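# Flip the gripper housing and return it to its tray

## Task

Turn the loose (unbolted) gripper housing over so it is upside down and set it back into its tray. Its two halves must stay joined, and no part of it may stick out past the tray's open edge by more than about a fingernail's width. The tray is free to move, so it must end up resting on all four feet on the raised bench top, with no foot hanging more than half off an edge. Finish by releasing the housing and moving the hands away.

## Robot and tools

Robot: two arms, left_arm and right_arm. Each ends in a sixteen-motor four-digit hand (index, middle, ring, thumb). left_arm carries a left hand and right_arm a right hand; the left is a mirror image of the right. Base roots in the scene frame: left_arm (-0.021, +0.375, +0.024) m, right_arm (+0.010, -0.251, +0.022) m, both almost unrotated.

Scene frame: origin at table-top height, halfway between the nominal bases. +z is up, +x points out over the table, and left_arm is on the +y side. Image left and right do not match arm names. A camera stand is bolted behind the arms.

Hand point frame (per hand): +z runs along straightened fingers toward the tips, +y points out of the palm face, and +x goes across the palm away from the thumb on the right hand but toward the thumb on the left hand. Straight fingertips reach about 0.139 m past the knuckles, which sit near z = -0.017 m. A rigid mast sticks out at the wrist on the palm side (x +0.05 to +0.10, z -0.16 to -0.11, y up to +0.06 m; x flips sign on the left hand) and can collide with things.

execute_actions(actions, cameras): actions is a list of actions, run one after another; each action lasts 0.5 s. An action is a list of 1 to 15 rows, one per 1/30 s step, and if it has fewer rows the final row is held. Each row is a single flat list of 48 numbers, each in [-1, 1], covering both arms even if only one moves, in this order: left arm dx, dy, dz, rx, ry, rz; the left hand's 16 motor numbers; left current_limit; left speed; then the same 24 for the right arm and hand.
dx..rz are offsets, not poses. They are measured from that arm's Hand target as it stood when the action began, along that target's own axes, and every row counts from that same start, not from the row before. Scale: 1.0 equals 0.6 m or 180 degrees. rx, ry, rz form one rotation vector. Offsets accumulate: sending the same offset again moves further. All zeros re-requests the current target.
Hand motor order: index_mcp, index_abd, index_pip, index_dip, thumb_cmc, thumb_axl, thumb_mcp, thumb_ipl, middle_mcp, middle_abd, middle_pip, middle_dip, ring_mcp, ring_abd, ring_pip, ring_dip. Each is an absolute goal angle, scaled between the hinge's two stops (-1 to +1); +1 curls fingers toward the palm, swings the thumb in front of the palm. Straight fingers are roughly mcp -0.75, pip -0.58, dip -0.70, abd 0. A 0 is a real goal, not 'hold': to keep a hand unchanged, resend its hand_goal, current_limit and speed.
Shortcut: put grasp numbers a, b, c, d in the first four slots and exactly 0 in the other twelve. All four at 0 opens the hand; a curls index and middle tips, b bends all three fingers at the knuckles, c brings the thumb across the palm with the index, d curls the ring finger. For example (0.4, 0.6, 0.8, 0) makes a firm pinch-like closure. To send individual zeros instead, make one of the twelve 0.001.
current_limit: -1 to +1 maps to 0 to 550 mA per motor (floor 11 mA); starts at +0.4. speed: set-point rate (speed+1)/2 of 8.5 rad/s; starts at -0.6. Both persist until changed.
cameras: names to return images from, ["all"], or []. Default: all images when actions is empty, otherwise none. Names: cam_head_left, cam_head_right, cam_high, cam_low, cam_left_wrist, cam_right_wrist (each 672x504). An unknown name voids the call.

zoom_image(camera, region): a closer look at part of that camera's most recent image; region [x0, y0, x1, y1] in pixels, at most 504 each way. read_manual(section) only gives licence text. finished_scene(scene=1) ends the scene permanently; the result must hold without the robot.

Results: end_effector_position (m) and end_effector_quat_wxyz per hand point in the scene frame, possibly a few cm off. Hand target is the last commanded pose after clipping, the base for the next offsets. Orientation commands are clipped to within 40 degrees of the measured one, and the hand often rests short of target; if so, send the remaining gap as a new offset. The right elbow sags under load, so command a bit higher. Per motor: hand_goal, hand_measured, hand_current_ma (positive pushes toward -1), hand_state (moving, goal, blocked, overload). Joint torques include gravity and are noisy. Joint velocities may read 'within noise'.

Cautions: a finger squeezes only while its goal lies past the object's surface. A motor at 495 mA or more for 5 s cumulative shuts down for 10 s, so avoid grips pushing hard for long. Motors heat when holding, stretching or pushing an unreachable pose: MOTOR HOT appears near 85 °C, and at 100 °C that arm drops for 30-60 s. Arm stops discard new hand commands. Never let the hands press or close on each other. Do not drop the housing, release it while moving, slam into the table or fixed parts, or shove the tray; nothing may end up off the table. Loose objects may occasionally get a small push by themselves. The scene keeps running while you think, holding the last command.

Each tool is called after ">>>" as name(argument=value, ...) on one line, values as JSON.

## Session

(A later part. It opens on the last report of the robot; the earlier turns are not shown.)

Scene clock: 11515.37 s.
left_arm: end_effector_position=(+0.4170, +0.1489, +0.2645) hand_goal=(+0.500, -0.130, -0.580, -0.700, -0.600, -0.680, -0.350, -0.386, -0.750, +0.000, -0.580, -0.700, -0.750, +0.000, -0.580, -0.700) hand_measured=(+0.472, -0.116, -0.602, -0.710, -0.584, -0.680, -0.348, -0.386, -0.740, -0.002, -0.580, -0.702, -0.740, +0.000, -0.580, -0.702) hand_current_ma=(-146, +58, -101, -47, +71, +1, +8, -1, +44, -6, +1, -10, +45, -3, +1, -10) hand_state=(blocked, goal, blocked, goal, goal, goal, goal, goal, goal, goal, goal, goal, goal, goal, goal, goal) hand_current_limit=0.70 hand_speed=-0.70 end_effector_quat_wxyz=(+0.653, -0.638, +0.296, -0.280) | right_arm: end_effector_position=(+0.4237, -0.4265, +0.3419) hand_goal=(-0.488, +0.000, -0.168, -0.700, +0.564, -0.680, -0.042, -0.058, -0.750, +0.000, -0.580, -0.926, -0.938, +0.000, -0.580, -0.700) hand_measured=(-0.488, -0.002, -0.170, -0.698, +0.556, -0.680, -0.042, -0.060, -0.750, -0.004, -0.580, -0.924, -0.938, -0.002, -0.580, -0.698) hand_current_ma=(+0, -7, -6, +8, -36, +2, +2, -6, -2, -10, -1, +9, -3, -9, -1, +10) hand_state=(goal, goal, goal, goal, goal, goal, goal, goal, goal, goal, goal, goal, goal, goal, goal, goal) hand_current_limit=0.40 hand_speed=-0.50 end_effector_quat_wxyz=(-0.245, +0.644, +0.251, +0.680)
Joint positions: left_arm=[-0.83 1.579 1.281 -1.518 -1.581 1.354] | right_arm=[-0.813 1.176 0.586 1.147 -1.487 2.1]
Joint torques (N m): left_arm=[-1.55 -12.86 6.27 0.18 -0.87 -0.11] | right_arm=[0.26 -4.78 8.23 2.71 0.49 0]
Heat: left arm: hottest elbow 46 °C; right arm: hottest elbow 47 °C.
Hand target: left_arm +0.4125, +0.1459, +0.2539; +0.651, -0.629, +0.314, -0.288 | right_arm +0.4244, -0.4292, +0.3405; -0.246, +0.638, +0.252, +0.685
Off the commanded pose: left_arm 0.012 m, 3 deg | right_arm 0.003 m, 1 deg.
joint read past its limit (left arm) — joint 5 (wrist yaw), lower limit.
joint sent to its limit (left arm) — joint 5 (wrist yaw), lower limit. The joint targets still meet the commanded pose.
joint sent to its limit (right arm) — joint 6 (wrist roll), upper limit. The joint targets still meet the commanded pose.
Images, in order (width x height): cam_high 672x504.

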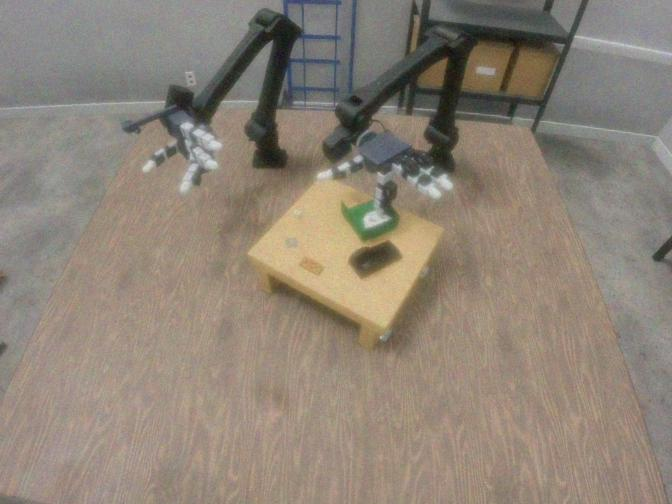

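>>> execute_actions(actions=[[[0.0,-0.05,0.004,0,0,0,0.5,-0.13,-0.58,-0.7,-0.6,-0.68,-0.35,-0.386,-0.75,0.001,-0.58,-0.7,-0.75,0.001,-0.58,-0.7,0.4,-0.7,0,0,0,0,0,0,0,0,0.75,0,0,0,0,0,0,0,0,0,0,0,0,0,0.4,-0.5]],[[-0.018,-0.01,-0.035,0,0,0,0.5,-0.13,-0.58,-0.7,-0.6,-0.68,-0.35,-0.386,-0.75,0.001,-0.58,-0.7,-0.75,0.001,-0.58,-0.7,0.4,-0.7,0,0,0,0,0,0,0,0,0.75,0,0,0,0,0,0,0,0,0,0,0,0,0,0.4,-0.5]],[[-0.014,0.02,-0.028,0,0,0,0.5,-0.13,-0.58,-0.7,-0.6,-0.68,-0.35,-0.386,-0.75,0.001,-0.58,-0.7,-0.75,0.001,-0.58,-0.7,0.4,-0.7,0,0,0,0,0,0,0,0,0.75,0,0,0,0,0,0,0,0,0,0,0,0,0,0.4,-0.5]]], cameras=["cam_high"])

>>> zoom_image(camera="cam_high", region=[335, 175, 395, 235])

Scene clock: 11573.23 s.
left_arm: end_effector_position=(+0.3781, +0.1367, +0.2732) hand_goal=(+0.500, -0.130, -0.580, -0.700, -0.600, -0.680, -0.350, -0.386, -0.750, +0.000, -0.580, -0.700, -0.750, +0.000, -0.580, -0.700) hand_measured=(+0.500, -0.130, -0.582, -0.702, -0.584, -0.680, -0.348, -0.386, -0.740, -0.002, -0.580, -0.702, -0.740, +0.000, -0.580, -0.702) hand_current_ma=(-3, +2, -10, -11, +71, +1, +8, -1, +44, -6, +1, -10, +45, -3, +1, -10) hand_state=(goal, goal, goal, goal, goal, goal, goal, goal, goal, goal, goal, goal, goal, goal, goal, goal) hand_current_limit=0.40 hand_speed=-0.70 end_effector_quat_wxyz=(+0.641, -0.626, +0.333, -0.294) | right_arm: end_effector_position=(+0.4237, -0.4265, +0.3419) hand_goal=(-0.488, +0.000, -0.168, -0.700, +0.564, -0.680, -0.042, -0.058, -0.750, +0.000, -0.580, -0.926, -0.938, +0.000, -0.580, -0.700) hand_measured=(-0.488, -0.002, -0.170, -0.698, +0.556, -0.680, -0.042, -0.060, -0.750, -0.004, -0.580, -0.924, -0.938, -0.002, -0.580, -0.698) hand_current_ma=(+0, -7, -6, +8, -36, +2, +2, -6, -2, -10, -1, +9, -3, -9, -1, +10) hand_state=(goal, goal, goal, goal, goal, goal, goal, goal, goal, goal, goal, goal, goal, goal, goal, goal) hand_current_limit=0.40 hand_speed=-0.50 end_effector_quat_wxyz=(-0.245, +0.644, +0.251, +0.680)
Joint positions: left_arm=[-0.912 1.507 1.229 -1.555 -1.566 1.368] | right_arm=[-0.813 1.176 0.586 1.147 -1.487 2.1]
Joint torques (N m): left_arm=[-1.44 -13.92 7.31 0.14 -0.76 -0.03] | right_arm=[0.97 -4.78 8.34 2.51 0.48 0]
Heat: left arm: hottest elbow 43 °C; right arm: hottest elbow 47 °C.
Hand target: left_arm +0.3735, +0.1371, +0.2784; +0.651, -0.629, +0.314, -0.288 | right_arm +0.4244, -0.4292, +0.3405; -0.246, +0.638, +0.252, +0.685
Off the commanded pose: left_arm 0.007 m, 2 deg | right_arm 0.003 m, 1 deg.
joint sent to its limit (right arm) — joint 6 (wrist roll), upper limit. The joint targets still meet the commanded pose.
Images, in order (width x height): cam_high 672x504.

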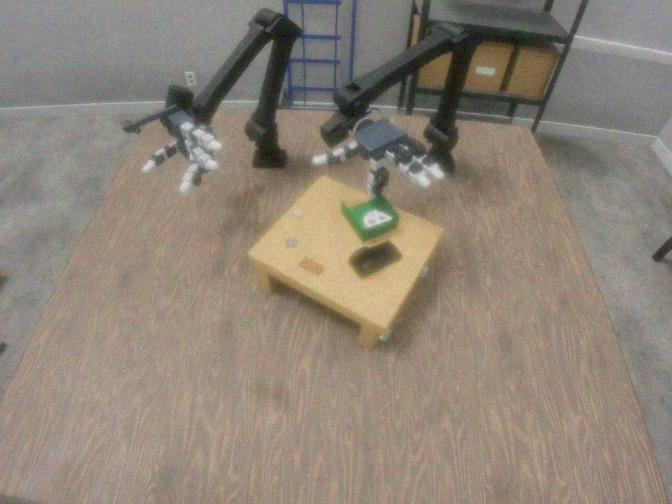

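Scaled by 8.400 from the camera's 672x504 image, which has a finer 960x720 frame.

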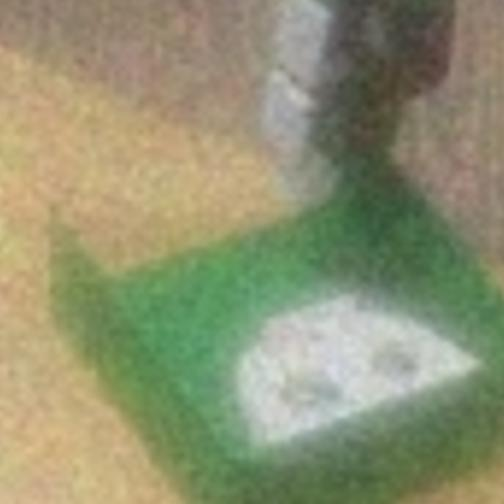

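>>> execute_actions(actions=[[[-0.006,0.034,0.006,0,0,0,0.5,-0.13,-0.58,-0.7,-0.6,-0.68,-0.35,-0.386,-0.75,0.001,-0.58,-0.7,-0.75,0.001,-0.58,-0.7,0.4,-0.7,0,0,0,0,0,0,0,0,0.75,0,0,0,0,0,0,0,0,0,0,0,0,0,0.4,-0.5]],[[-0.006,0.018,0.01,0,0,0,0.5,-0.13,-0.58,-0.7,-0.6,-0.68,-0.35,-0.386,-0.75,0.001,-0.58,-0.7,-0.75,0.001,-0.58,-0.7,0.4,-0.7,0,0,0,0,0,0,0,0,0.75,0,0,0,0,0,0,0,0,0,0,0,0,0,0.4,-0.5]]], cameras=["cam_high"])

>>> zoom_image(camera="cam_high", region=[335, 175, 395, 235])

Scene clock: 11590.63 s.
left_arm: end_effector_position=(+0.3735, +0.1478, +0.2584) hand_goal=(+0.500, -0.130, -0.580, -0.700, -0.600, -0.680, -0.350, -0.386, -0.750, +0.000, -0.580, -0.700, -0.750, +0.000, -0.580, -0.700) hand_measured=(+0.512, -0.098, -0.578, -0.702, -0.584, -0.680, -0.348, -0.386, -0.740, -0.002, -0.580, -0.702, -0.740, +0.000, -0.580, -0.702) hand_current_ma=(+55, +133, +5, -11, +71, +1, +8, -1, +47, -6, +1, -10, +49, -3, +1, -10) hand_state=(goal, blocked, goal, goal, goal, goal, goal, goal, goal, goal, goal, goal, goal, goal, goal, goal) hand_current_limit=0.40 hand_speed=-0.70 end_effector_quat_wxyz=(+0.644, -0.624, +0.330, -0.293) | right_arm: end_effector_position=(+0.4237, -0.4265, +0.3419) hand_goal=(-0.488, +0.000, -0.168, -0.700, +0.564, -0.680, -0.042, -0.058, -0.750, +0.000, -0.580, -0.926, -0.938, +0.000, -0.580, -0.700) hand_measured=(-0.488, -0.002, -0.170, -0.698, +0.556, -0.680, -0.042, -0.060, -0.750, -0.004, -0.580, -0.924, -0.938, -0.002, -0.580, -0.698) hand_current_ma=(+0, -7, -6, +8, -36, +2, +2, -6, -2, -10, -1, +9, -3, -9, -1, +10) hand_state=(goal, goal, goal, goal, goal, goal, goal, goal, goal, goal, goal, goal, goal, goal, goal, goal) hand_current_limit=0.40 hand_speed=-0.50 end_effector_quat_wxyz=(-0.245, +0.644, +0.251, +0.680)
Joint positions: left_arm=[-0.906 1.497 1.172 -1.53 -1.574 1.346] | right_arm=[-0.813 1.176 0.586 1.147 -1.487 2.1]
Joint torques (N m): left_arm=[0.15 -10.99 6.02 0.95 -0.76 -0.12] | right_arm=[0.44 -5.13 8.25 2.74 0.44 0.01]
Heat: left arm: hottest elbow 42 °C; right arm: hottest elbow 47 °C.
Hand target: left_arm +0.3757, +0.1500, +0.2478; +0.651, -0.629, +0.314, -0.288 | right_arm +0.4244, -0.4292, +0.3405; -0.246, +0.638, +0.252, +0.685
Off the commanded pose: left_arm 0.011 m, 2 deg | right_arm 0.003 m, 1 deg.
joint sent to its limit (right arm) — joint 6 (wrist roll), upper limit. The joint targets still meet the commanded pose.
Images, in order (width x height): cam_high 672x504.

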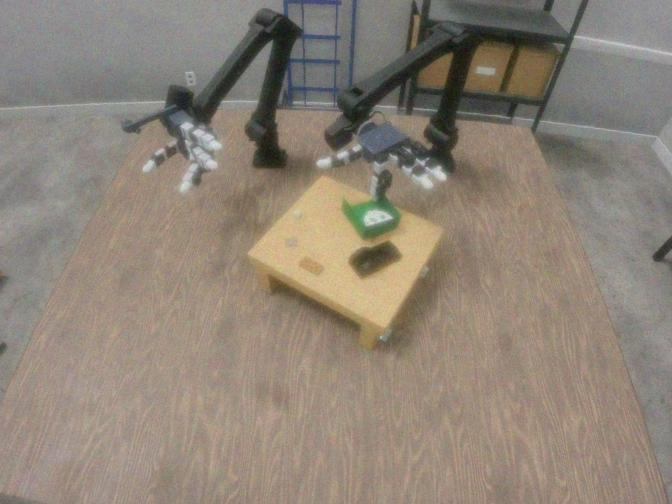

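Scaled by 8.400 from the camera's 672x504 image, which has a finer 960x720 frame.

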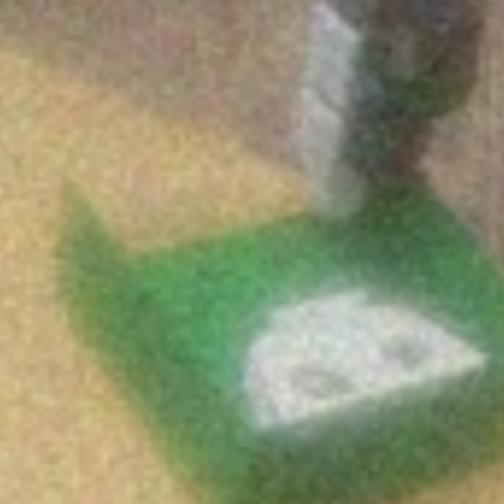

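>>> execute_actions(actions=[[[0.012,-0.04,-0.012,0,0,0,0.5,-0.13,-0.58,-0.7,-0.6,-0.68,-0.35,-0.386,-0.75,0.001,-0.58,-0.7,-0.75,0.001,-0.58,-0.7,0.4,-0.7,0,0,0,0,0,0,0,0,0.75,0,0,0,0,0,0,0,0,0,0,0,0,0,0.4,-0.5]],[[0.045,0.0,-0.004,0,0,0,0.5,-0.13,-0.58,-0.7,-0.6,-0.68,-0.35,-0.386,-0.75,0.001,-0.58,-0.7,-0.75,0.001,-0.58,-0.7,0.4,-0.7,0,0,0,0,0,0,0,0,0.75,0,0,0,0,0,0,0,0,0,0,0,0,0,0.4,-0.5]],[[0.04,0.012,-0.002,0,0,0,0.5,-0.13,-0.58,-0.7,-0.6,-0.68,-0.35,-0.386,-0.75,0.001,-0.58,-0.7,-0.75,0.001,-0.58,-0.7,0.4,-0.7,0,0,0,0,0,0,0,0,0.75,0,0,0,0,0,0,0,0,0,0,0,0,0,0.4,-0.5]]], cameras=["cam_high"])

>>> zoom_image(camera="cam_high", region=[335, 175, 395, 235])

Scene clock: 11621.00 s.
left_arm: end_effector_position=(+0.3980, +0.1106, +0.2544) hand_goal=(+0.500, -0.130, -0.580, -0.700, -0.600, -0.680, -0.350, -0.386, -0.750, +0.000, -0.580, -0.700, -0.750, +0.000, -0.580, -0.700) hand_measured=(+0.504, -0.126, -0.578, -0.702, -0.584, -0.680, -0.348, -0.386, -0.740, -0.002, -0.580, -0.702, -0.740, +0.000, -0.580, -0.702) hand_current_ma=(+19, +13, +5, -11, +71, +1, +8, -1, +47, -6, +1, -10, +49, -3, +1, -10) hand_state=(goal, goal, goal, goal, goal, goal, goal, goal, goal, goal, goal, goal, goal, goal, goal, goal) hand_current_limit=0.40 hand_speed=-0.70 end_effector_quat_wxyz=(+0.642, -0.625, +0.334, -0.292) | right_arm: end_effector_position=(+0.4237, -0.4265, +0.3419) hand_goal=(-0.488, +0.000, -0.168, -0.700, +0.564, -0.680, -0.042, -0.058, -0.750, +0.000, -0.580, -0.926, -0.938, +0.000, -0.580, -0.700) hand_measured=(-0.488, -0.002, -0.170, -0.698, +0.556, -0.680, -0.042, -0.060, -0.750, -0.004, -0.580, -0.924, -0.938, -0.002, -0.580, -0.698) hand_current_ma=(+0, -7, -6, +8, -36, +2, +2, -6, -2, -10, -1, +9, -3, -9, -1, +10) hand_state=(goal, goal, goal, goal, goal, goal, goal, goal, goal, goal, goal, goal, goal, goal, goal, goal) hand_current_limit=0.40 hand_speed=-0.50 end_effector_quat_wxyz=(-0.245, +0.644, +0.251, +0.680)
Joint positions: left_arm=[-0.912 1.604 1.291 -1.516 -1.566 1.375] | right_arm=[-0.813 1.176 0.586 1.147 -1.487 2.1]
Joint torques (N m): left_arm=[-0.97 -12.45 10.82 0.57 -0.78 0.06] | right_arm=[0.91 -5.6 8.34 2.61 0.47 0.03]
Heat: left arm: hottest elbow 41 °C; right arm: hottest elbow 47 °C.
Hand target: left_arm +0.4048, +0.0977, +0.2616; +0.651, -0.629, +0.314, -0.288 | right_arm +0.4244, -0.4292, +0.3405; -0.246, +0.638, +0.252, +0.685
Off the commanded pose: left_arm 0.016 m, 3 deg | right_arm 0.003 m, 1 deg.
joint sent to its limit (right arm) — joint 6 (wrist roll), upper limit. The joint targets still meet the commanded pose.
Images, in order (width x height): cam_high 672x504.

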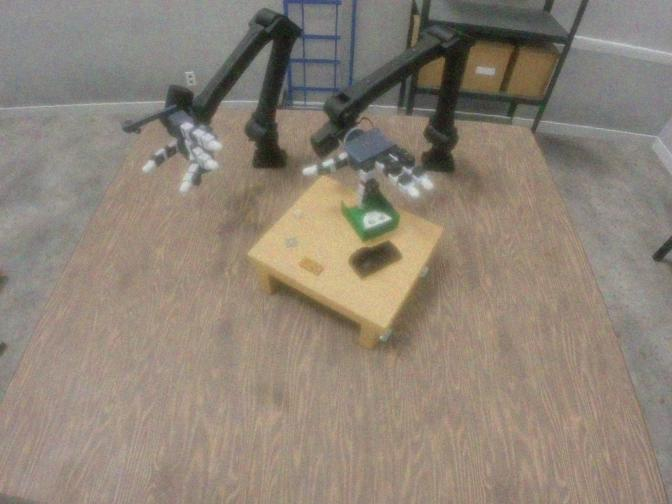

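Scaled by 8.400 from the camera's 672x504 image, which has a finer 960x720 frame.

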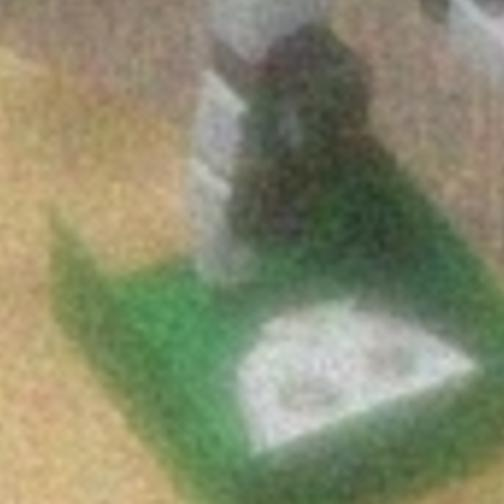

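>>> execute_actions(actions=[[[0.03,0.003,-0.008,0,0,0,0.5,-0.13,-0.58,-0.7,-0.6,-0.68,-0.35,-0.386,-0.75,0.001,-0.58,-0.7,-0.75,0.001,-0.58,-0.7,0.4,-0.7,0,0,0,0,0,0,0,0,0.75,0,0,0,0,0,0,0,0,0,0,0,0,0,0.4,-0.5]],[[0.03,0.003,-0.006,0,0,0,0.5,-0.13,-0.58,-0.7,-0.6,-0.68,-0.35,-0.386,-0.75,0.001,-0.58,-0.7,-0.75,0.001,-0.58,-0.7,0.4,-0.7,0,0,0,0,0,0,0,0,0.75,0,0,0,0,0,0,0,0,0,0,0,0,0,0.4,-0.5]]], cameras=["cam_high"])

>>> zoom_image(camera="cam_high", region=[335, 175, 395, 235])

Scene clock: 11631.93 s.
left_arm: end_effector_position=(+0.4151, +0.0784, +0.2512) hand_goal=(+0.500, -0.130, -0.580, -0.700, -0.600, -0.680, -0.350, -0.386, -0.750, +0.000, -0.580, -0.700, -0.750, +0.000, -0.580, -0.700) hand_measured=(+0.504, -0.126, -0.578, -0.702, -0.584, -0.680, -0.348, -0.386, -0.740, -0.002, -0.580, -0.702, -0.740, +0.000, -0.580, -0.702) hand_current_ma=(+15, +13, +5, -11, +71, +1, +8, -1, +47, -6, +1, -10, +49, -3, +1, -10) hand_state=(goal, goal, goal, goal, goal, goal, goal, goal, goal, goal, goal, goal, goal, goal, goal, goal) hand_current_limit=0.40 hand_speed=-0.70 end_effector_quat_wxyz=(+0.638, -0.626, +0.336, -0.298) | right_arm: end_effector_position=(+0.4237, -0.4265, +0.3419) hand_goal=(-0.488, +0.000, -0.168, -0.700, +0.564, -0.680, -0.042, -0.058, -0.750, +0.000, -0.580, -0.926, -0.938, +0.000, -0.580, -0.700) hand_measured=(-0.488, -0.002, -0.170, -0.698, +0.556, -0.680, -0.042, -0.060, -0.750, -0.004, -0.580, -0.924, -0.938, -0.002, -0.580, -0.698) hand_current_ma=(+0, -7, -6, +8, -36, +2, +2, -6, -2, -10, -1, +9, -3, -9, -1, +10) hand_state=(goal, goal, goal, goal, goal, goal, goal, goal, goal, goal, goal, goal, goal, goal, goal, goal) hand_current_limit=0.40 hand_speed=-0.50 end_effector_quat_wxyz=(-0.245, +0.644, +0.251, +0.680)
Joint positions: left_arm=[-0.924 1.687 1.389 -1.519 -1.563 1.38] | right_arm=[-0.813 1.176 0.586 1.147 -1.487 2.1]
Joint torques (N m): left_arm=[-1.26 -13.57 11 0.24 -0.77 0.1] | right_arm=[0.73 -4.84 8.28 2.63 0.43 -0.01]
Heat: left arm: hottest elbow 43 °C; right arm: hottest elbow 47 °C.
Hand target: left_arm +0.4212, +0.0647, +0.2563; +0.651, -0.629, +0.314, -0.288 | right_arm +0.4244, -0.4292, +0.3405; -0.246, +0.638, +0.252, +0.685
Off the commanded pose: left_arm 0.016 m, 3 deg | right_arm 0.003 m, 1 deg.
joint sent to its limit (right arm) — joint 6 (wrist roll), upper limit. The joint targets still meet the commanded pose.
Images, in order (width x height): cam_high 672x504.

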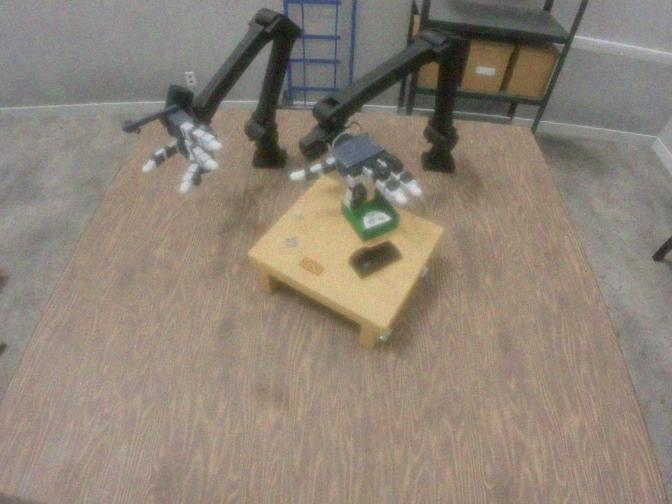

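Scaled by 8.400 from the camera's 672x504 image, which has a finer 960x720 frame.

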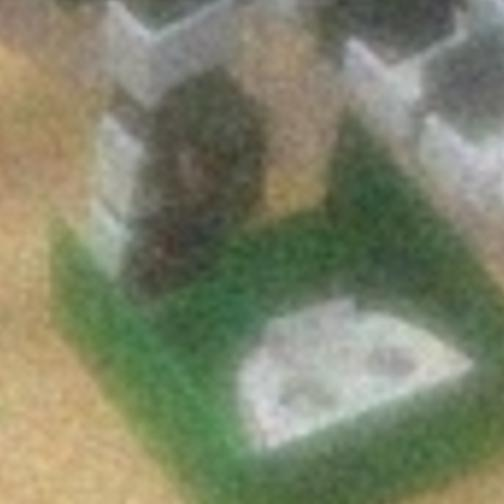

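>>> execute_actions(actions=[[[0.025,0.0,-0.002,0,0,0,0.5,-0.13,-0.58,-0.7,-0.6,-0.68,-0.35,-0.386,-0.75,0.001,-0.58,-0.7,-0.75,0.001,-0.58,-0.7,0.4,-0.7,0,0,0,0,0,0,0,0,0.75,0,0,0,0,0,0,0,0,0,0,0,0,0,0.4,-0.5]],[[0.02,0.0,-0.002,0,0,0,0.5,-0.13,-0.58,-0.7,-0.6,-0.68,-0.35,-0.386,-0.75,0.001,-0.58,-0.7,-0.75,0.001,-0.58,-0.7,0.4,-0.7,0,0,0,0,0,0,0,0,0.75,0,0,0,0,0,0,0,0,0,0,0,0,0,0.4,-0.5]]], cameras=["cam_high"])

>>> zoom_image(camera="cam_high", region=[335, 175, 395, 235])

Scene clock: 11642.77 s.
left_arm: end_effector_position=(+0.4297, +0.0581, +0.2513) hand_goal=(+0.500, -0.130, -0.580, -0.700, -0.600, -0.680, -0.350, -0.386, -0.750, +0.000, -0.580, -0.700, -0.750, +0.000, -0.580, -0.700) hand_measured=(+0.502, -0.126, -0.578, -0.702, -0.584, -0.680, -0.348, -0.386, -0.740, -0.002, -0.580, -0.702, -0.740, +0.000, -0.580, -0.702) hand_current_ma=(+9, +14, +5, -10, +71, +1, +8, -1, +47, -6, +1, -10, +49, -3, +1, -10) hand_state=(goal, goal, goal, goal, goal, goal, goal, goal, goal, goal, goal, goal, goal, goal, goal, goal) hand_current_limit=0.40 hand_speed=-0.70 end_effector_quat_wxyz=(+0.639, -0.624, +0.338, -0.296) | right_arm: end_effector_position=(+0.4237, -0.4265, +0.3419) hand_goal=(-0.488, +0.000, -0.168, -0.700, +0.564, -0.680, -0.042, -0.058, -0.750, +0.000, -0.580, -0.926, -0.938, +0.000, -0.580, -0.700) hand_measured=(-0.488, -0.002, -0.170, -0.698, +0.556, -0.680, -0.042, -0.060, -0.750, -0.004, -0.580, -0.924, -0.938, -0.002, -0.580, -0.698) hand_current_ma=(+0, -7, -6, +8, -36, +2, +2, -6, -2, -10, -1, +9, -3, -9, -1, +10) hand_state=(goal, goal, goal, goal, goal, goal, goal, goal, goal, goal, goal, goal, goal, goal, goal, goal) hand_current_limit=0.40 hand_speed=-0.50 end_effector_quat_wxyz=(-0.245, +0.644, +0.251, +0.680)
Joint positions: left_arm=[-0.924 1.748 1.472 -1.529 -1.563 1.4] | right_arm=[-0.813 1.176 0.586 1.147 -1.487 2.1]
Joint torques (N m): left_arm=[-1.55 -14.15 11.12 0.32 -0.86 0.11] | right_arm=[0.62 -4.66 8.24 2.86 0.5 0.02]
Heat: left arm: hottest elbow 44 °C; right arm: hottest elbow 47 °C.
Hand target: left_arm +0.4365, +0.0424, +0.2548; +0.651, -0.629, +0.314, -0.288 | right_arm +0.4244, -0.4292, +0.3405; -0.246, +0.638, +0.252, +0.685
Off the commanded pose: left_arm 0.017 m, 3 deg | right_arm 0.003 m, 1 deg.
joint sent to its limit (right arm) — joint 6 (wrist roll), upper limit. The joint targets still meet the commanded pose.
Images, in order (width x height): cam_high 672x504.

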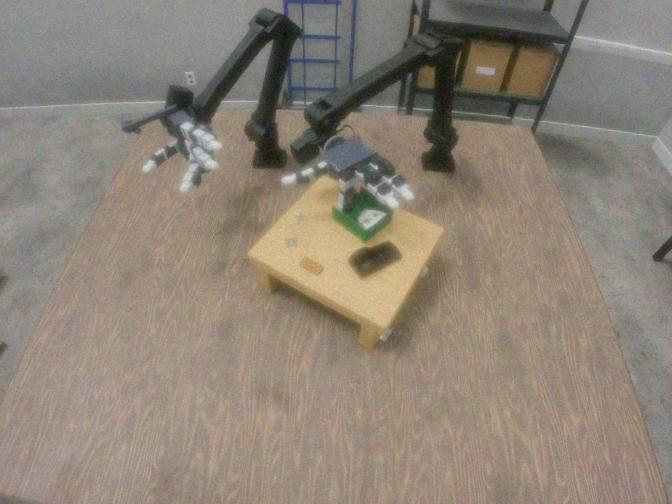

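Scaled by 8.400 from the camera's 672x504 image, which has a finer 960x720 frame.

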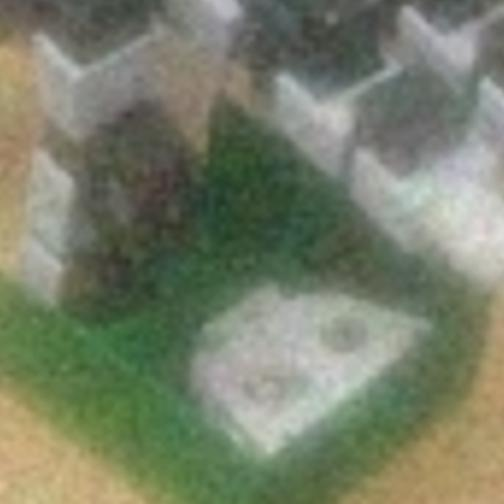

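>>> execute_actions(actions=[[[-0.02,-0.01,0.0,0,0,0,0.5,-0.13,-0.58,-0.7,-0.6,-0.68,-0.35,-0.386,-0.75,0.001,-0.58,-0.7,-0.75,0.001,-0.58,-0.7,0.4,-0.7,0,0,0,0,0,0,0,0,0.75,0,0,0,0,0,0,0,0,0,0,0,0,0,0.4,-0.5]],[[-0.03,-0.055,0.0,0,0,0,0.5,-0.13,-0.58,-0.7,-0.6,-0.68,-0.35,-0.386,-0.75,0.001,-0.58,-0.7,-0.75,0.001,-0.58,-0.7,0.4,-0.7,0,0,0,0,0,0,0,0,0.75,0,0,0,0,0,0,0,0,0,0,0,0,0,0.4,-0.5]],[[-0.04,-0.06,0.0,0,0,0,0.5,-0.13,-0.58,-0.7,-0.6,-0.68,-0.35,-0.386,-0.75,0.001,-0.58,-0.7,-0.75,0.001,-0.58,-0.7,0.4,-0.7,0,0,0,0,0,0,0,0,0.75,0,0,0,0,0,0,0,0,0,0,0,0,0,0.4,-0.5]],[[-0.04,-0.06,0.0,0,0,0,0.3,-0.13,-0.58,-0.7,-0.6,-0.68,-0.35,-0.386,-0.75,0.001,-0.58,-0.7,-0.75,0.001,-0.58,-0.7,0.4,-0.7,0,0,0,0,0,0,0,0,0.75,0,0,0,0,0,0,0,0,0,0,0,0,0,0.4,-0.5]]], cameras=["cam_high","cam_head_left"])

>>> zoom_image(camera="cam_high", region=[325, 175, 395, 245])

Scene clock: 11664.47 s.
left_arm: end_effector_position=(+0.3885, +0.1050, +0.3543) hand_goal=(+0.300, -0.130, -0.580, -0.700, -0.600, -0.680, -0.350, -0.386, -0.750, +0.000, -0.580, -0.700, -0.750, +0.000, -0.580, -0.700) hand_measured=(+0.308, -0.126, -0.578, -0.702, -0.584, -0.680, -0.348, -0.386, -0.740, -0.002, -0.580, -0.702, -0.740, +0.000, -0.580, -0.702) hand_current_ma=(+39, +13, +5, -10, +71, +1, +8, -1, +47, -6, +1, -10, +49, -3, +1, -10) hand_state=(goal, goal, goal, goal, goal, goal, goal, goal, goal, goal, goal, goal, goal, goal, goal, goal) hand_current_limit=0.40 hand_speed=-0.70 end_effector_quat_wxyz=(+0.638, -0.622, +0.344, -0.297) | right_arm: end_effector_position=(+0.4237, -0.4265, +0.3419) hand_goal=(-0.488, +0.000, -0.168, -0.700, +0.564, -0.680, -0.042, -0.058, -0.750, +0.000, -0.580, -0.926, -0.938, +0.000, -0.580, -0.700) hand_measured=(-0.488, -0.002, -0.170, -0.698, +0.556, -0.680, -0.042, -0.060, -0.750, -0.004, -0.580, -0.924, -0.938, -0.002, -0.580, -0.698) hand_current_ma=(+0, -7, -6, +8, -36, +2, +2, -6, -2, -10, -1, +9, -3, -9, -1, +10) hand_state=(goal, goal, goal, goal, goal, goal, goal, goal, goal, goal, goal, goal, goal, goal, goal, goal) hand_current_limit=0.40 hand_speed=-0.50 end_effector_quat_wxyz=(-0.245, +0.644, +0.251, +0.680)
Joint positions: left_arm=[-0.935 1.526 1.472 -1.676 -1.561 1.481] | right_arm=[-0.813 1.176 0.586 1.147 -1.487 2.1]
Joint torques (N m): left_arm=[-1.44 -14.1 10.99 -0.01 -0.88 0.15] | right_arm=[1.03 -4.54 8.09 2.71 0.45 0]
Heat: left arm: hottest elbow 47 °C; right arm: hottest elbow 47 °C.
Hand target: left_arm +0.3891, +0.0976, +0.3695; +0.651, -0.629, +0.314, -0.288 | right_arm +0.4244, -0.4292, +0.3405; -0.246, +0.638, +0.252, +0.685
Off the commanded pose: left_arm 0.017 m, 4 deg | right_arm 0.003 m, 1 deg.
joint sent to its limit (left arm) — joint 4 (wrist pitch), lower limit. The joint targets are off in orientation, not in position.
joint sent to its limit (right arm) — joint 6 (wrist roll), upper limit. The joint targets still meet the commanded pose.
Images, in order (width x height): cam_head_left 672x504, cam_high 672x504.

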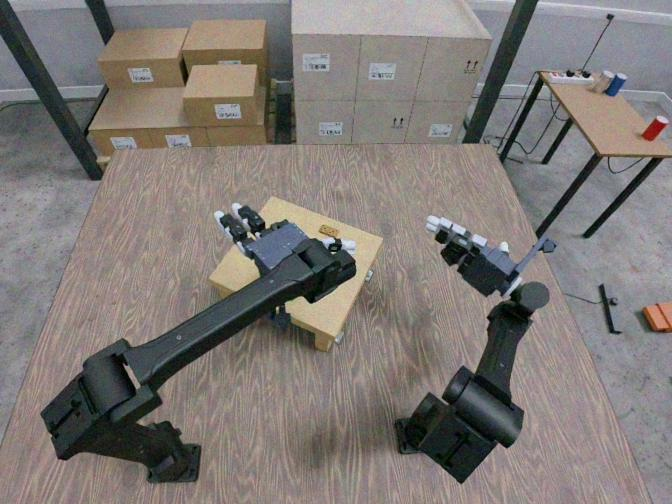

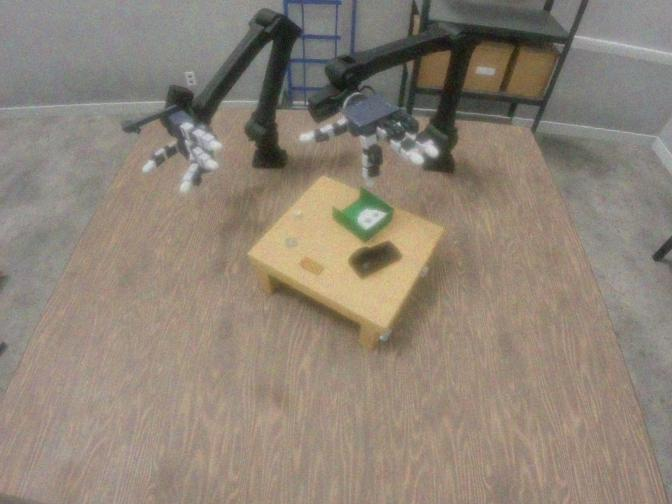

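Scaled by 7.200 from the camera's 672x504 image, which has a finer 960x720 frame.

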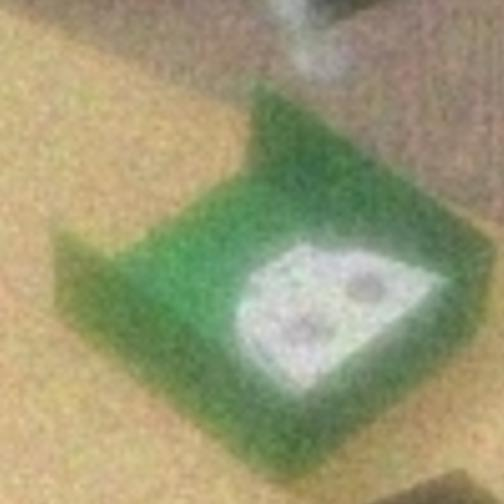

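>>> execute_actions(actions=[[[-0.03,-0.04,0.044,0,-0.0241,0,0.0,-0.13,-0.58,-0.7,-0.6,-0.68,-0.35,-0.386,-0.75,0.001,-0.58,-0.7,-0.75,0.001,-0.58,-0.7,0.4,-0.7,0,0,0,0,0,0,0,0,0.75,0,0,0,0,0,0,0,0,0,0,0,0,0,0.4,-0.5]],[[-0.027,-0.036,0.045,0,-0.0241,0,-0.9,0.001,-0.9,-0.9,0.001,-0.68,-0.35,-0.386,-0.95,0.001,-0.9,-0.9,-0.95,0.001,-0.9,-0.9,0.4,-0.7,0,0,0,0,0,0,0,0,0.75,0,0,0,0,0,0,0,0,0,0,0,0,0,0.4,-0.5]],[[-0.022,-0.03,0.046,0,-0.0241,0,-0.9,0.001,-0.9,-0.9,0.001,-0.68,-0.35,-0.386,-0.95,0.001,-0.9,-0.9,-0.95,0.001,-0.9,-0.9,0.4,-0.7,0,0,0,0,0,0,0,0,0.75,0,0,0,0,0,0,0,0,0,0,0,0,0,0.4,-0.5]],[[-0.02,-0.03,0.047,0,-0.0241,0,-0.9,0.001,-0.9,-0.9,0.001,-0.68,-0.35,-0.386,-0.95,0.001,-0.9,-0.9,-0.95,0.001,-0.9,-0.9,0.4,-0.7,0,0,0,0,0,0,0,0,0.75,0,0,0,0,0,0,0,0,0,0,0,0,0,0.4,-0.5]],[[-0.018,-0.03,0.047,0,-0.0241,0,-0.9,0.001,-0.9,-0.9,0.001,-0.68,-0.35,-0.386,-0.95,0.001,-0.9,-0.9,-0.95,0.001,-0.9,-0.9,0.4,-0.7,0,0,0,0,0,0,0,0,0.75,0,0,0,0,0,0,0,0,0,0,0,0,0,0.4,-0.5]]], cameras=["cam_head_left","cam_head_right"])

>>> zoom_image(camera="cam_head_right", region=[250, 240, 330, 308])

>>> zoom_image(camera="cam_head_left", region=[250, 240, 330, 308])

Scene clock: 11691.93 s.
left_arm: end_effector_position=(+0.4305, +0.2416, +0.4490) hand_goal=(-0.900, +0.000, -0.900, -0.900, +0.000, -0.680, -0.350, -0.386, -0.950, +0.000, -0.900, -0.900, -0.950, +0.000, -0.900, -0.900) hand_measured=(-0.880, -0.004, -0.894, -0.898, +0.002, -0.680, -0.348, -0.386, -0.930, -0.002, -0.894, -0.896, -0.928, +0.000, -0.894, -0.896) hand_current_ma=(+96, -15, +30, +13, +12, +1, +7, -1, +103, -6, +28, +14, +107, -3, +27, +14) hand_state=(goal, goal, goal, goal, goal, goal, goal, goal, blocked, goal, goal, goal, blocked, goal, goal, goal) hand_current_limit=0.40 hand_speed=-0.70 end_effector_quat_wxyz=(+0.676, -0.660, +0.258, -0.202) | right_arm: end_effector_position=(+0.4237, -0.4265, +0.3419) hand_goal=(-0.488, +0.000, -0.168, -0.700, +0.564, -0.680, -0.042, -0.058, -0.750, +0.000, -0.580, -0.926, -0.938, +0.000, -0.580, -0.700) hand_measured=(-0.488, -0.002, -0.170, -0.698, +0.556, -0.680, -0.042, -0.060, -0.750, -0.004, -0.580, -0.924, -0.938, -0.002, -0.580, -0.698) hand_current_ma=(+0, -7, -6, +8, -36, +2, +2, -6, -2, -10, -1, +9, -3, -9, -1, +10) hand_state=(goal, goal, goal, goal, goal, goal, goal, goal, goal, goal, goal, goal, goal, goal, goal, goal) hand_current_limit=0.40 hand_speed=-0.50 end_effector_quat_wxyz=(-0.245, +0.644, +0.251, +0.680)
Joint positions: left_arm=[-0.656 1.442 1.63 -1.676 -1.566 1.736] | right_arm=[-0.813 1.176 0.586 1.147 -1.487 2.1]
Joint torques (N m): left_arm=[-0.67 -12.75 11.77 0.31 -1.45 0.13] | right_arm=[0.32 -4.84 8.35 2.8 0.49 -0.04]
Heat: left arm: hottest elbow 48 °C; right arm: hottest elbow 47 °C.
Hand target: left_arm +0.4307, +0.2429, +0.4749; +0.698, -0.672, +0.186, -0.164 | right_arm +0.4244, -0.4292, +0.3405; -0.246, +0.638, +0.252, +0.685
Off the commanded pose: left_arm 0.026 m, 10 deg | right_arm 0.003 m, 1 deg.
joint sent to its limit (left arm) — joint 5 (wrist yaw), lower limit. The joint targets are off in orientation, not in position.
joint sent to its limit (right arm) — joint 6 (wrist roll), upper limit. The joint targets still meet the commanded pose.
Images, in order (width x height): cam_head_left 672x504, cam_head_right 672x504.

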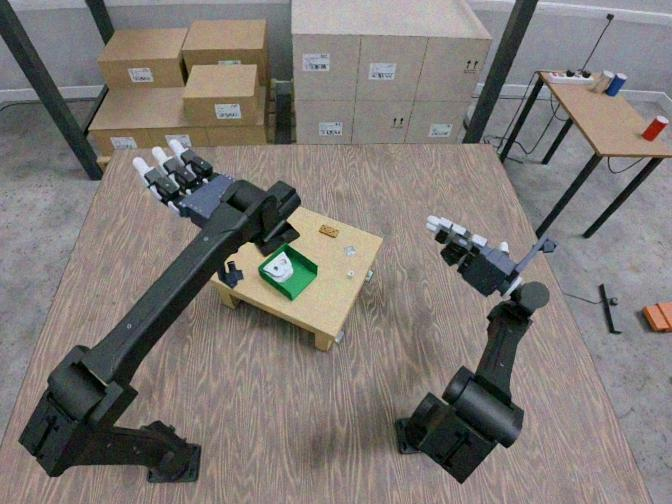

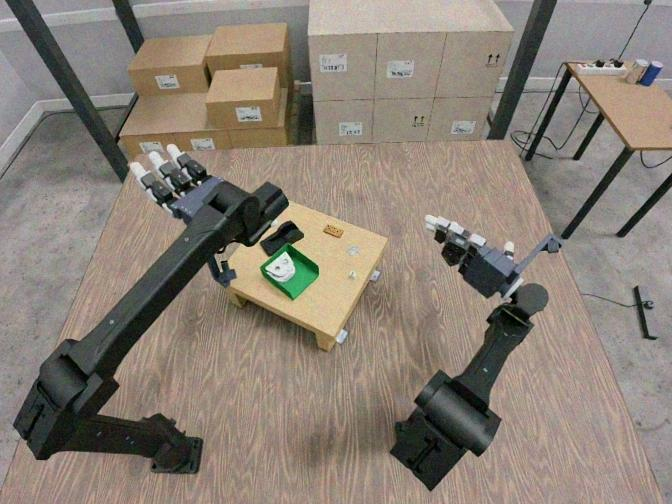

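Scaled by 6.300 from the camera's 672x504 image, which has a finer 960x720 frame.

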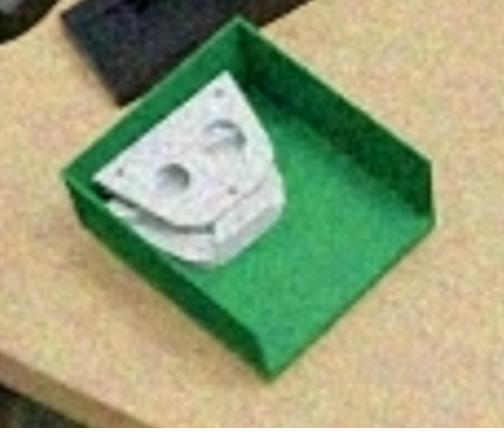

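Scaled by 6.300 from the camera's 672x504 image, which has a finer 960x720 frame.

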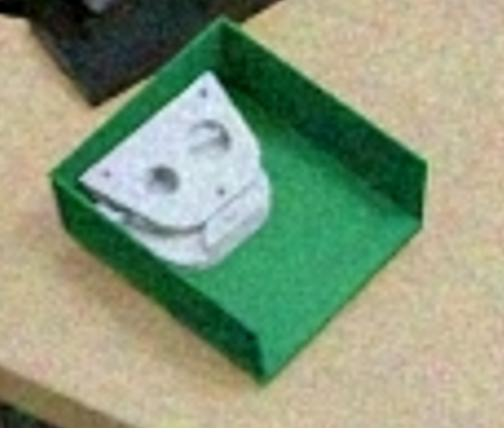

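>>> execute_actions(actions=[[[0,0.1257,-0.1097,-0.1667,0,0,-0.9,0.001,-0.9,-0.9,0.001,-0.68,-0.35,-0.386,-0.95,0.001,-0.9,-0.9,-0.95,0.001,-0.9,-0.9,0.4,-0.7,0,0,0,0,0,0,0,0,0.75,0,0,0,0,0,0,0,0,0,0,0,0,0,0.4,-0.5]],[[0,0.1257,-0.1097,-0.1667,0,0,-0.9,0.001,-0.9,-0.9,0.001,-0.68,-0.35,-0.386,-0.95,0.001,-0.9,-0.9,-0.95,0.001,-0.9,-0.9,0.4,-0.7,0,0,0,0,0,0,0,0,0.75,0,0,0,0,0,0,0,0,0,0,0,0,0,0.4,-0.5]],[[0,0.1257,-0.1097,-0.1667,0,0,-0.9,0.001,-0.9,-0.9,0.001,-0.68,-0.35,-0.386,-0.95,0.001,-0.9,-0.9,-0.95,0.001,-0.9,-0.9,0.4,-0.7,0,0,0,0,0,0,0,0,0.75,0,0,0,0,0,0,0,0,0,0,0,0,0,0.4,-0.5]]], cameras=["cam_left_wrist"])

>>> zoom_image(camera="cam_left_wrist", region=[240, 10, 440, 190])

Scene clock: 11704.37 s.
left_arm: end_effector_position=(+0.2975, +0.0259, +0.3781) hand_goal=(-0.900, +0.000, -0.900, -0.900, +0.000, -0.680, -0.350, -0.386, -0.950, +0.000, -0.900, -0.900, -0.950, +0.000, -0.900, -0.900) hand_measured=(-0.894, -0.002, -0.898, -0.898, +0.002, -0.680, -0.348, -0.386, -0.942, -0.002, -0.898, -0.898, -0.942, +0.000, -0.898, -0.898) hand_current_ma=(+29, -10, +11, +11, +14, +1, +16, -1, +35, -6, +10, +11, +36, -3, +10, +11) hand_state=(goal, goal, goal, goal, goal, goal, goal, goal, goal, goal, goal, goal, goal, goal, goal, goal) hand_current_limit=0.40 hand_speed=-0.70 end_effector_quat_wxyz=(+0.018, +0.965, -0.258, +0.051) | right_arm: end_effector_position=(+0.4237, -0.4265, +0.3419) hand_goal=(-0.488, +0.000, -0.168, -0.700, +0.564, -0.680, -0.042, -0.058, -0.750, +0.000, -0.580, -0.926, -0.938, +0.000, -0.580, -0.700) hand_measured=(-0.488, -0.002, -0.170, -0.698, +0.556, -0.680, -0.042, -0.060, -0.750, -0.004, -0.580, -0.924, -0.938, -0.002, -0.580, -0.698) hand_current_ma=(+0, -7, -6, +8, -36, +2, +2, -6, -2, -10, -1, +9, -3, -9, -1, +10) hand_state=(goal, goal, goal, goal, goal, goal, goal, goal, goal, goal, goal, goal, goal, goal, goal, goal) hand_current_limit=0.40 hand_speed=-0.50 end_effector_quat_wxyz=(-0.245, +0.644, +0.251, +0.680)
Joint positions: left_arm=[-0.653 1.418 1.635 -1.679 -0.006 1.434] | right_arm=[-0.813 1.176 0.586 1.147 -1.487 2.1]
Joint torques (N m): left_arm=[-0.56 -10.34 9.72 0.49 0.2 -0.1] | right_arm=[1.14 -4.42 8.17 2.81 0.51 -0.05]
Heat: left arm: hottest elbow 48 °C; right arm: hottest elbow 47 °C.
Hand target: left_arm +0.3046, +0.0199, +0.3789; -0.019, +0.969, -0.248, -0.015 | right_arm +0.4244, -0.4292, +0.3405; -0.246, +0.638, +0.252, +0.685
Off the commanded pose: left_arm 0.009 m, 9 deg | right_arm 0.003 m, 1 deg.
joint sent to its limit (left arm) — joint 4 (wrist pitch), lower limit. The joint targets are off in orientation, not in position.
joint sent to its limit (right arm) — joint 6 (wrist roll), upper limit. The joint targets still meet the commanded pose.
camera_calibration:
cam_left_wrist: T_world_to_cam=[[-0.359865, 0.931095, -0.0596593, 0.0709316], [0.576898, 0.272312, 0.770088, -0.519499], [0.733271, 0.24271, -0.635142, 0.137845], [0, 0, 0, 1]] pos_world=[0.224146, 0.0419654, 0.491843]
Images, in order (width x height): cam_left_wrist 672x504.

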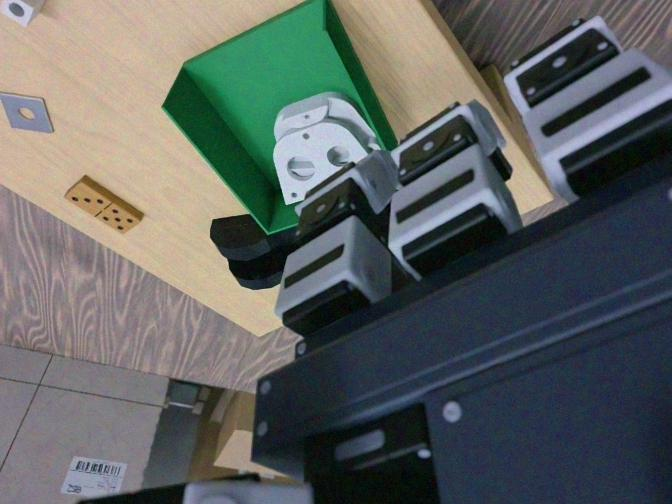

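Scaled by 2.520 from the camera's 672x504 image, which has a finer 960x720 frame.

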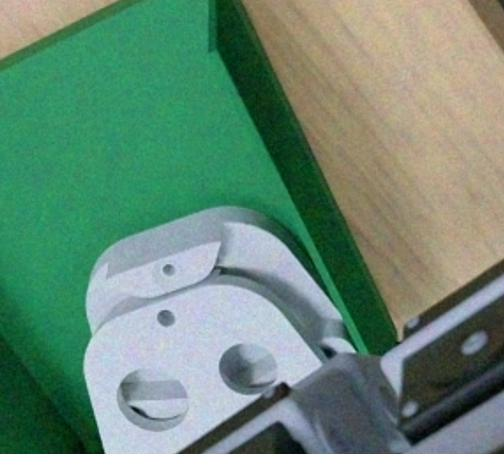

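>>> execute_actions(actions=[[[0.014,-0.07,0.023,0,0,0,-0.9,0.001,-0.9,-0.9,0.001,-0.68,-0.35,-0.386,-0.95,0.001,-0.9,-0.9,-0.95,0.001,-0.9,-0.9,0.4,-0.7,0,0,0,0,0,0,0,0,0.75,0,0,0,0,0,0,0,0,0,0,0,0,0,0.4,-0.5]]], cameras=["cam_left_wrist"])

>>> zoom_image(camera="cam_left_wrist", region=[240, 10, 440, 190])

Scene clock: 11714.93 s.
left_arm: end_effector_position=(+0.3308, +0.0584, +0.3690) hand_goal=(-0.900, +0.000, -0.900, -0.900, +0.000, -0.680, -0.350, -0.386, -0.950, +0.000, -0.900, -0.900, -0.950, +0.000, -0.900, -0.900) hand_measured=(-0.896, -0.002, -0.898, -0.898, +0.002, -0.680, -0.348, -0.386, -0.944, -0.002, -0.898, -0.898, -0.944, +0.000, -0.898, -0.898) hand_current_ma=(+21, -10, +11, +11, +6, +1, +16, -1, +29, -6, +10, +11, +30, -3, +10, +11) hand_state=(goal, goal, goal, goal, goal, goal, goal, goal, goal, goal, goal, goal, goal, goal, goal, goal) hand_current_limit=0.40 hand_speed=-0.70 end_effector_quat_wxyz=(+0.012, +0.972, -0.232, +0.043) | right_arm: end_effector_position=(+0.4237, -0.4265, +0.3419) hand_goal=(-0.488, +0.000, -0.168, -0.700, +0.564, -0.680, -0.042, -0.058, -0.750, +0.000, -0.580, -0.926, -0.938, +0.000, -0.580, -0.700) hand_measured=(-0.488, -0.002, -0.170, -0.698, +0.556, -0.680, -0.042, -0.060, -0.750, -0.004, -0.580, -0.924, -0.938, -0.002, -0.580, -0.698) hand_current_ma=(+0, -7, -6, +8, -36, +2, +2, -6, -2, -10, -1, +9, -3, -9, -1, +10) hand_state=(goal, goal, goal, goal, goal, goal, goal, goal, goal, goal, goal, goal, goal, goal, goal, goal) hand_current_limit=0.40 hand_speed=-0.50 end_effector_quat_wxyz=(-0.245, +0.644, +0.251, +0.680)
Joint positions: left_arm=[-0.55 1.438 1.635 -1.679 -0.004 1.483] | right_arm=[-0.813 1.176 0.586 1.147 -1.487 2.1]
Joint torques (N m): left_arm=[-1.26 -10.7 9.11 0.46 -0.06 0.15] | right_arm=[0.85 -4.95 8.32 2.76 0.47 0.02]
Heat: left arm: hottest elbow 48 °C; right arm: hottest elbow 47 °C.
Hand target: left_arm +0.3318, +0.0532, +0.3660; -0.019, +0.969, -0.248, -0.015 | right_arm +0.4244, -0.4292, +0.3405; -0.246, +0.638, +0.252, +0.685
Off the commanded pose: left_arm 0.006 m, 8 deg | right_arm 0.003 m, 1 deg.
joint sent to its limit (left arm) — joint 4 (wrist pitch), lower limit. The joint targets are off in orientation, not in position.
joint sent to its limit (right arm) — joint 6 (wrist roll), upper limit. The joint targets still meet the commanded pose.
camera_calibration:
cam_left_wrist: T_world_to_cam=[[-0.409627, 0.911334, -0.0409379, 0.0627945], [0.573052, 0.291973, 0.765743, -0.538832], [0.709801, 0.290209, -0.641842, 0.107298], [0, 0, 0, 1]] pos_world=[0.258341, 0.0689589, 0.484046]
Images, in order (width x height): cam_left_wrist 672x504.

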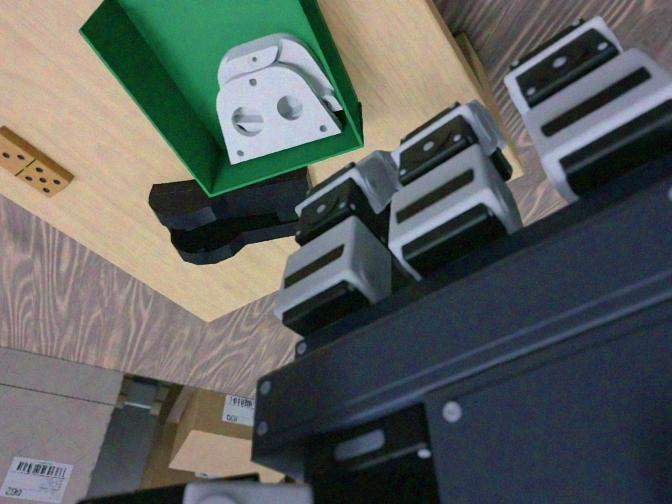

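Scaled by 2.520 from the camera's 672x504 image, which has a finer 960x720 frame.

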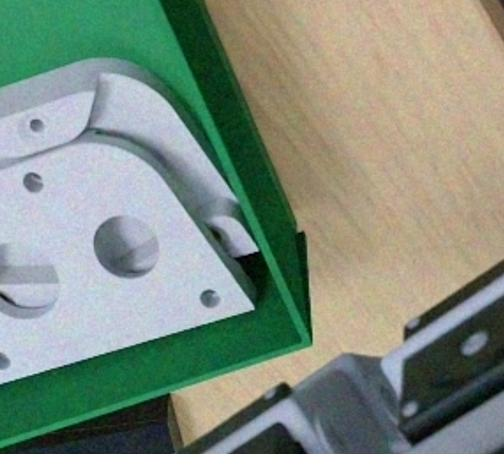

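>>> zoom_image(camera="cam_left_wrist", region=[195, 15, 385, 205])

Scaled by 2.653 from the camera's 672x504 image, which has a finer 960x720 frame.

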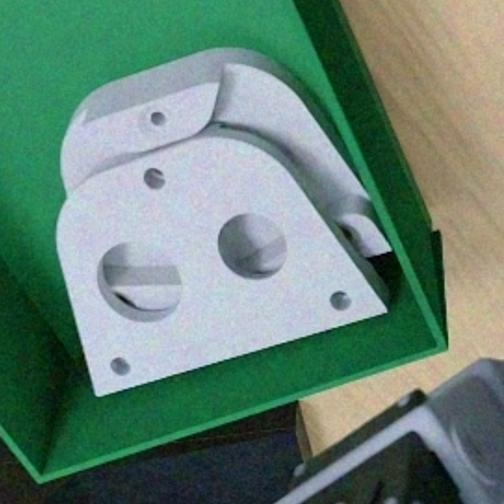

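>>> zoom_image(camera="cam_left_wrist", region=[300, 80, 360, 140])

>>> zoom_image(camera="cam_left_wrist", region=[215, 30, 305, 105])

>>> zoom_image(camera="cam_left_wrist", region=[225, 85, 315, 145])

Scaled by 8.400 from the camera's 672x504 image, which has a finer 960x720 frame.

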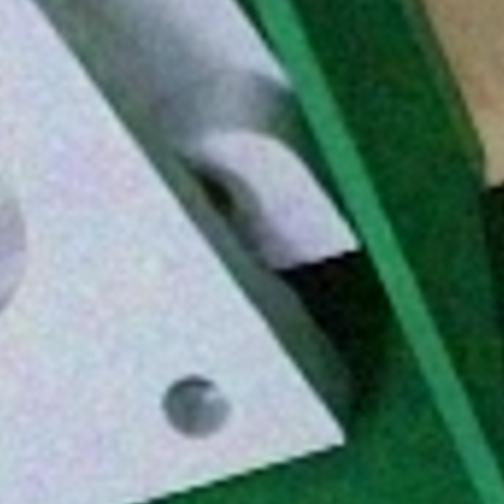

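Scaled by 5.600 from the camera's 672x504 image, which has a finer 960x720 frame.

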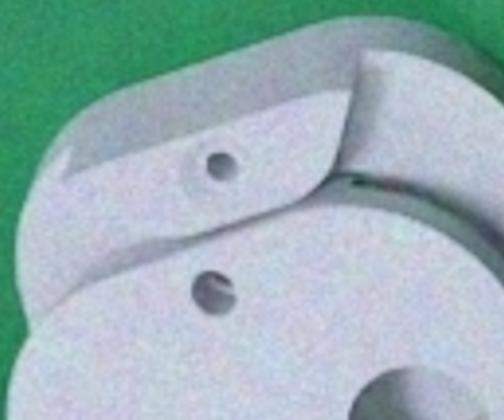

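Scaled by 5.600 from the camera's 672x504 image, which has a finer 960x720 frame.

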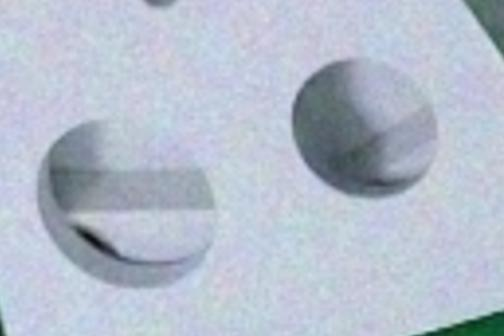

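>>> execute_actions(actions=[[[-0.014,0.07,-0.023,0,0,0,-0.9,0.001,-0.9,-0.9,0.001,-0.68,-0.35,-0.386,-0.95,0.001,-0.9,-0.9,-0.95,0.001,-0.9,-0.9,0.4,-0.7,0,0,0,0,0,0,0,0,0.75,0,0,0,0,0,0,0,0,0,0,0,0,0,0.4,-0.5]],[[0,-0.1637,0.0321,0.1667,0,0,-0.9,0.001,-0.9,-0.9,0.001,-0.68,-0.35,-0.386,-0.95,0.001,-0.9,-0.9,-0.95,0.001,-0.9,-0.9,0.4,-0.7,0,0,0,0,0,0,0,0,0.75,0,0,0,0,0,0,0,0,0,0,0,0,0,0.4,-0.5]],[[0,-0.1637,0.0321,0.1667,0,0,-0.9,0.001,-0.9,-0.9,0.001,-0.68,-0.35,-0.386,-0.95,0.001,-0.9,-0.9,-0.95,0.001,-0.9,-0.9,0.4,-0.7,0,0,0,0,0,0,0,0,0.75,0,0,0,0,0,0,0,0,0,0,0,0,0,0.4,-0.5]],[[0,-0.1637,0.0321,0.1667,0,0,-0.9,0.001,-0.9,-0.9,0.001,-0.68,-0.35,-0.386,-0.95,0.001,-0.9,-0.9,-0.95,0.001,-0.9,-0.9,0.4,-0.7,0,0,0,0,0,0,0,0,0.75,0,0,0,0,0,0,0,0,0,0,0,0,0,0.4,-0.5]],[[0.02,0.048,-0.045,0,0.0241,0,-0.4,-0.13,-0.58,-0.7,-0.6,-0.68,-0.35,-0.386,-0.9,0.001,-0.7,-0.8,-0.9,0.001,-0.7,-0.8,0.4,-0.7,0,0,0,0,0,0,0,0,0.75,0,0,0,0,0,0,0,0,0,0,0,0,0,0.4,-0.5]],[[0.025,0.05,-0.045,0,0.0241,0,0.3,-0.13,-0.58,-0.7,-0.6,-0.68,-0.35,-0.386,-0.75,0.001,-0.58,-0.7,-0.75,0.001,-0.58,-0.7,0.4,-0.7,0,0,0,0,0,0,0,0,0.75,0,0,0,0,0,0,0,0,0,0,0,0,0,0.4,-0.5]],[[0.03,0.05,-0.04,0,0.0241,0,0.5,-0.13,-0.58,-0.7,-0.6,-0.68,-0.35,-0.386,-0.75,0.001,-0.58,-0.7,-0.75,0.001,-0.58,-0.7,0.4,-0.7,0,0,0,0,0,0,0,0,0.75,0,0,0,0,0,0,0,0,0,0,0,0,0,0.4,-0.5]]], cameras=["cam_high"])

>>> zoom_image(camera="cam_high", region=[320, 155, 400, 235])

Scene clock: 11803.73 s.
left_arm: end_effector_position=(+0.4189, +0.1625, +0.3867) hand_goal=(+0.500, -0.130, -0.580, -0.700, -0.600, -0.680, -0.350, -0.386, -0.750, +0.000, -0.580, -0.700, -0.750, +0.000, -0.580, -0.700) hand_measured=(+0.498, -0.128, -0.580, -0.702, -0.584, -0.680, -0.348, -0.386, -0.742, -0.002, -0.580, -0.702, -0.742, +0.000, -0.580, -0.702) hand_current_ma=(-5, +12, -1, -9, +78, +1, +11, -1, +42, -6, +0, -10, +43, -3, +0, -10) hand_state=(goal, goal, goal, goal, goal, goal, goal, goal, goal, goal, goal, goal, goal, goal, goal, goal) hand_current_limit=0.40 hand_speed=-0.70 end_effector_quat_wxyz=(+0.658, -0.641, +0.301, -0.258) | right_arm: end_effector_position=(+0.4237, -0.4265, +0.3419) hand_goal=(-0.488, +0.000, -0.168, -0.700, +0.564, -0.680, -0.042, -0.058, -0.750, +0.000, -0.580, -0.926, -0.938, +0.000, -0.580, -0.700) hand_measured=(-0.488, -0.002, -0.170, -0.698, +0.556, -0.680, -0.042, -0.060, -0.750, -0.004, -0.580, -0.924, -0.938, -0.002, -0.580, -0.698) hand_current_ma=(+0, -7, -6, +8, -36, +2, +2, -6, -2, -10, -1, +9, -3, -9, -1, +10) hand_state=(goal, goal, goal, goal, goal, goal, goal, goal, goal, goal, goal, goal, goal, goal, goal, goal) hand_current_limit=0.40 hand_speed=-0.50 end_effector_quat_wxyz=(-0.245, +0.644, +0.251, +0.680)
Joint positions: left_arm=[-0.805 1.479 1.504 -1.556 -1.569 1.676] | right_arm=[-0.813 1.176 0.586 1.147 -1.487 2.1]
Joint torques (N m): left_arm=[-0.5 -11.75 8.13 1.35 -1.2 -0.12] | right_arm=[0.56 -5.54 8.18 2.73 0.41 0.01]
Heat: left arm: hottest elbow 46 °C; right arm: hottest elbow 47 °C.
Hand target: left_arm +0.4239, +0.1565, +0.3822; +0.673, -0.649, +0.264, -0.239 | right_arm +0.4244, -0.4292, +0.3405; -0.246, +0.638, +0.252, +0.685
Off the commanded pose: left_arm 0.009 m, 5 deg | right_arm 0.003 m, 1 deg.
joint sent to its limit (right arm) — joint 6 (wrist roll), upper limit. The joint targets still meet the commanded pose.
Images, in order (width x height): cam_high 672x504.

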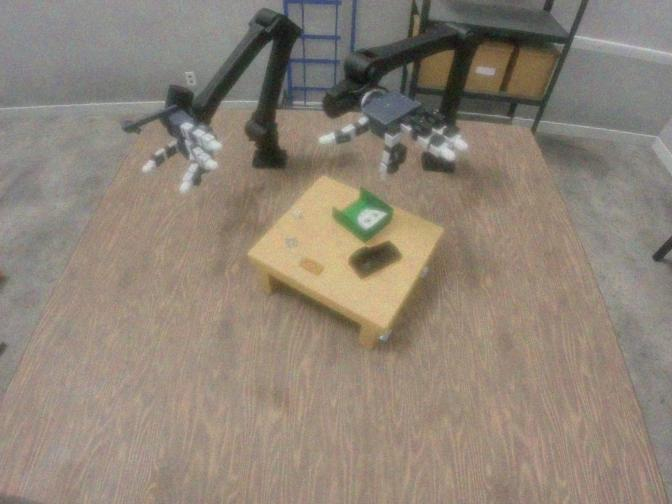

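Scaled by 6.300 from the camera's 672x504 image, which has a finer 960x720 frame.

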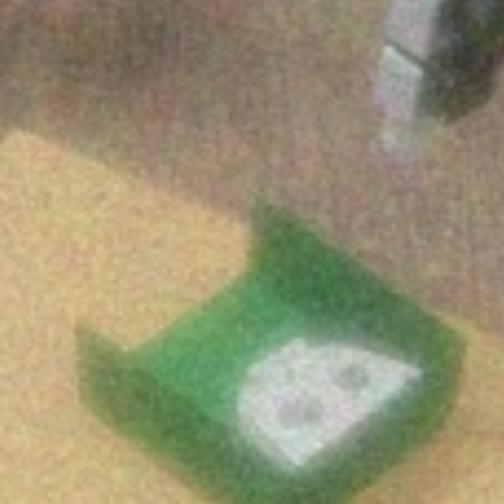

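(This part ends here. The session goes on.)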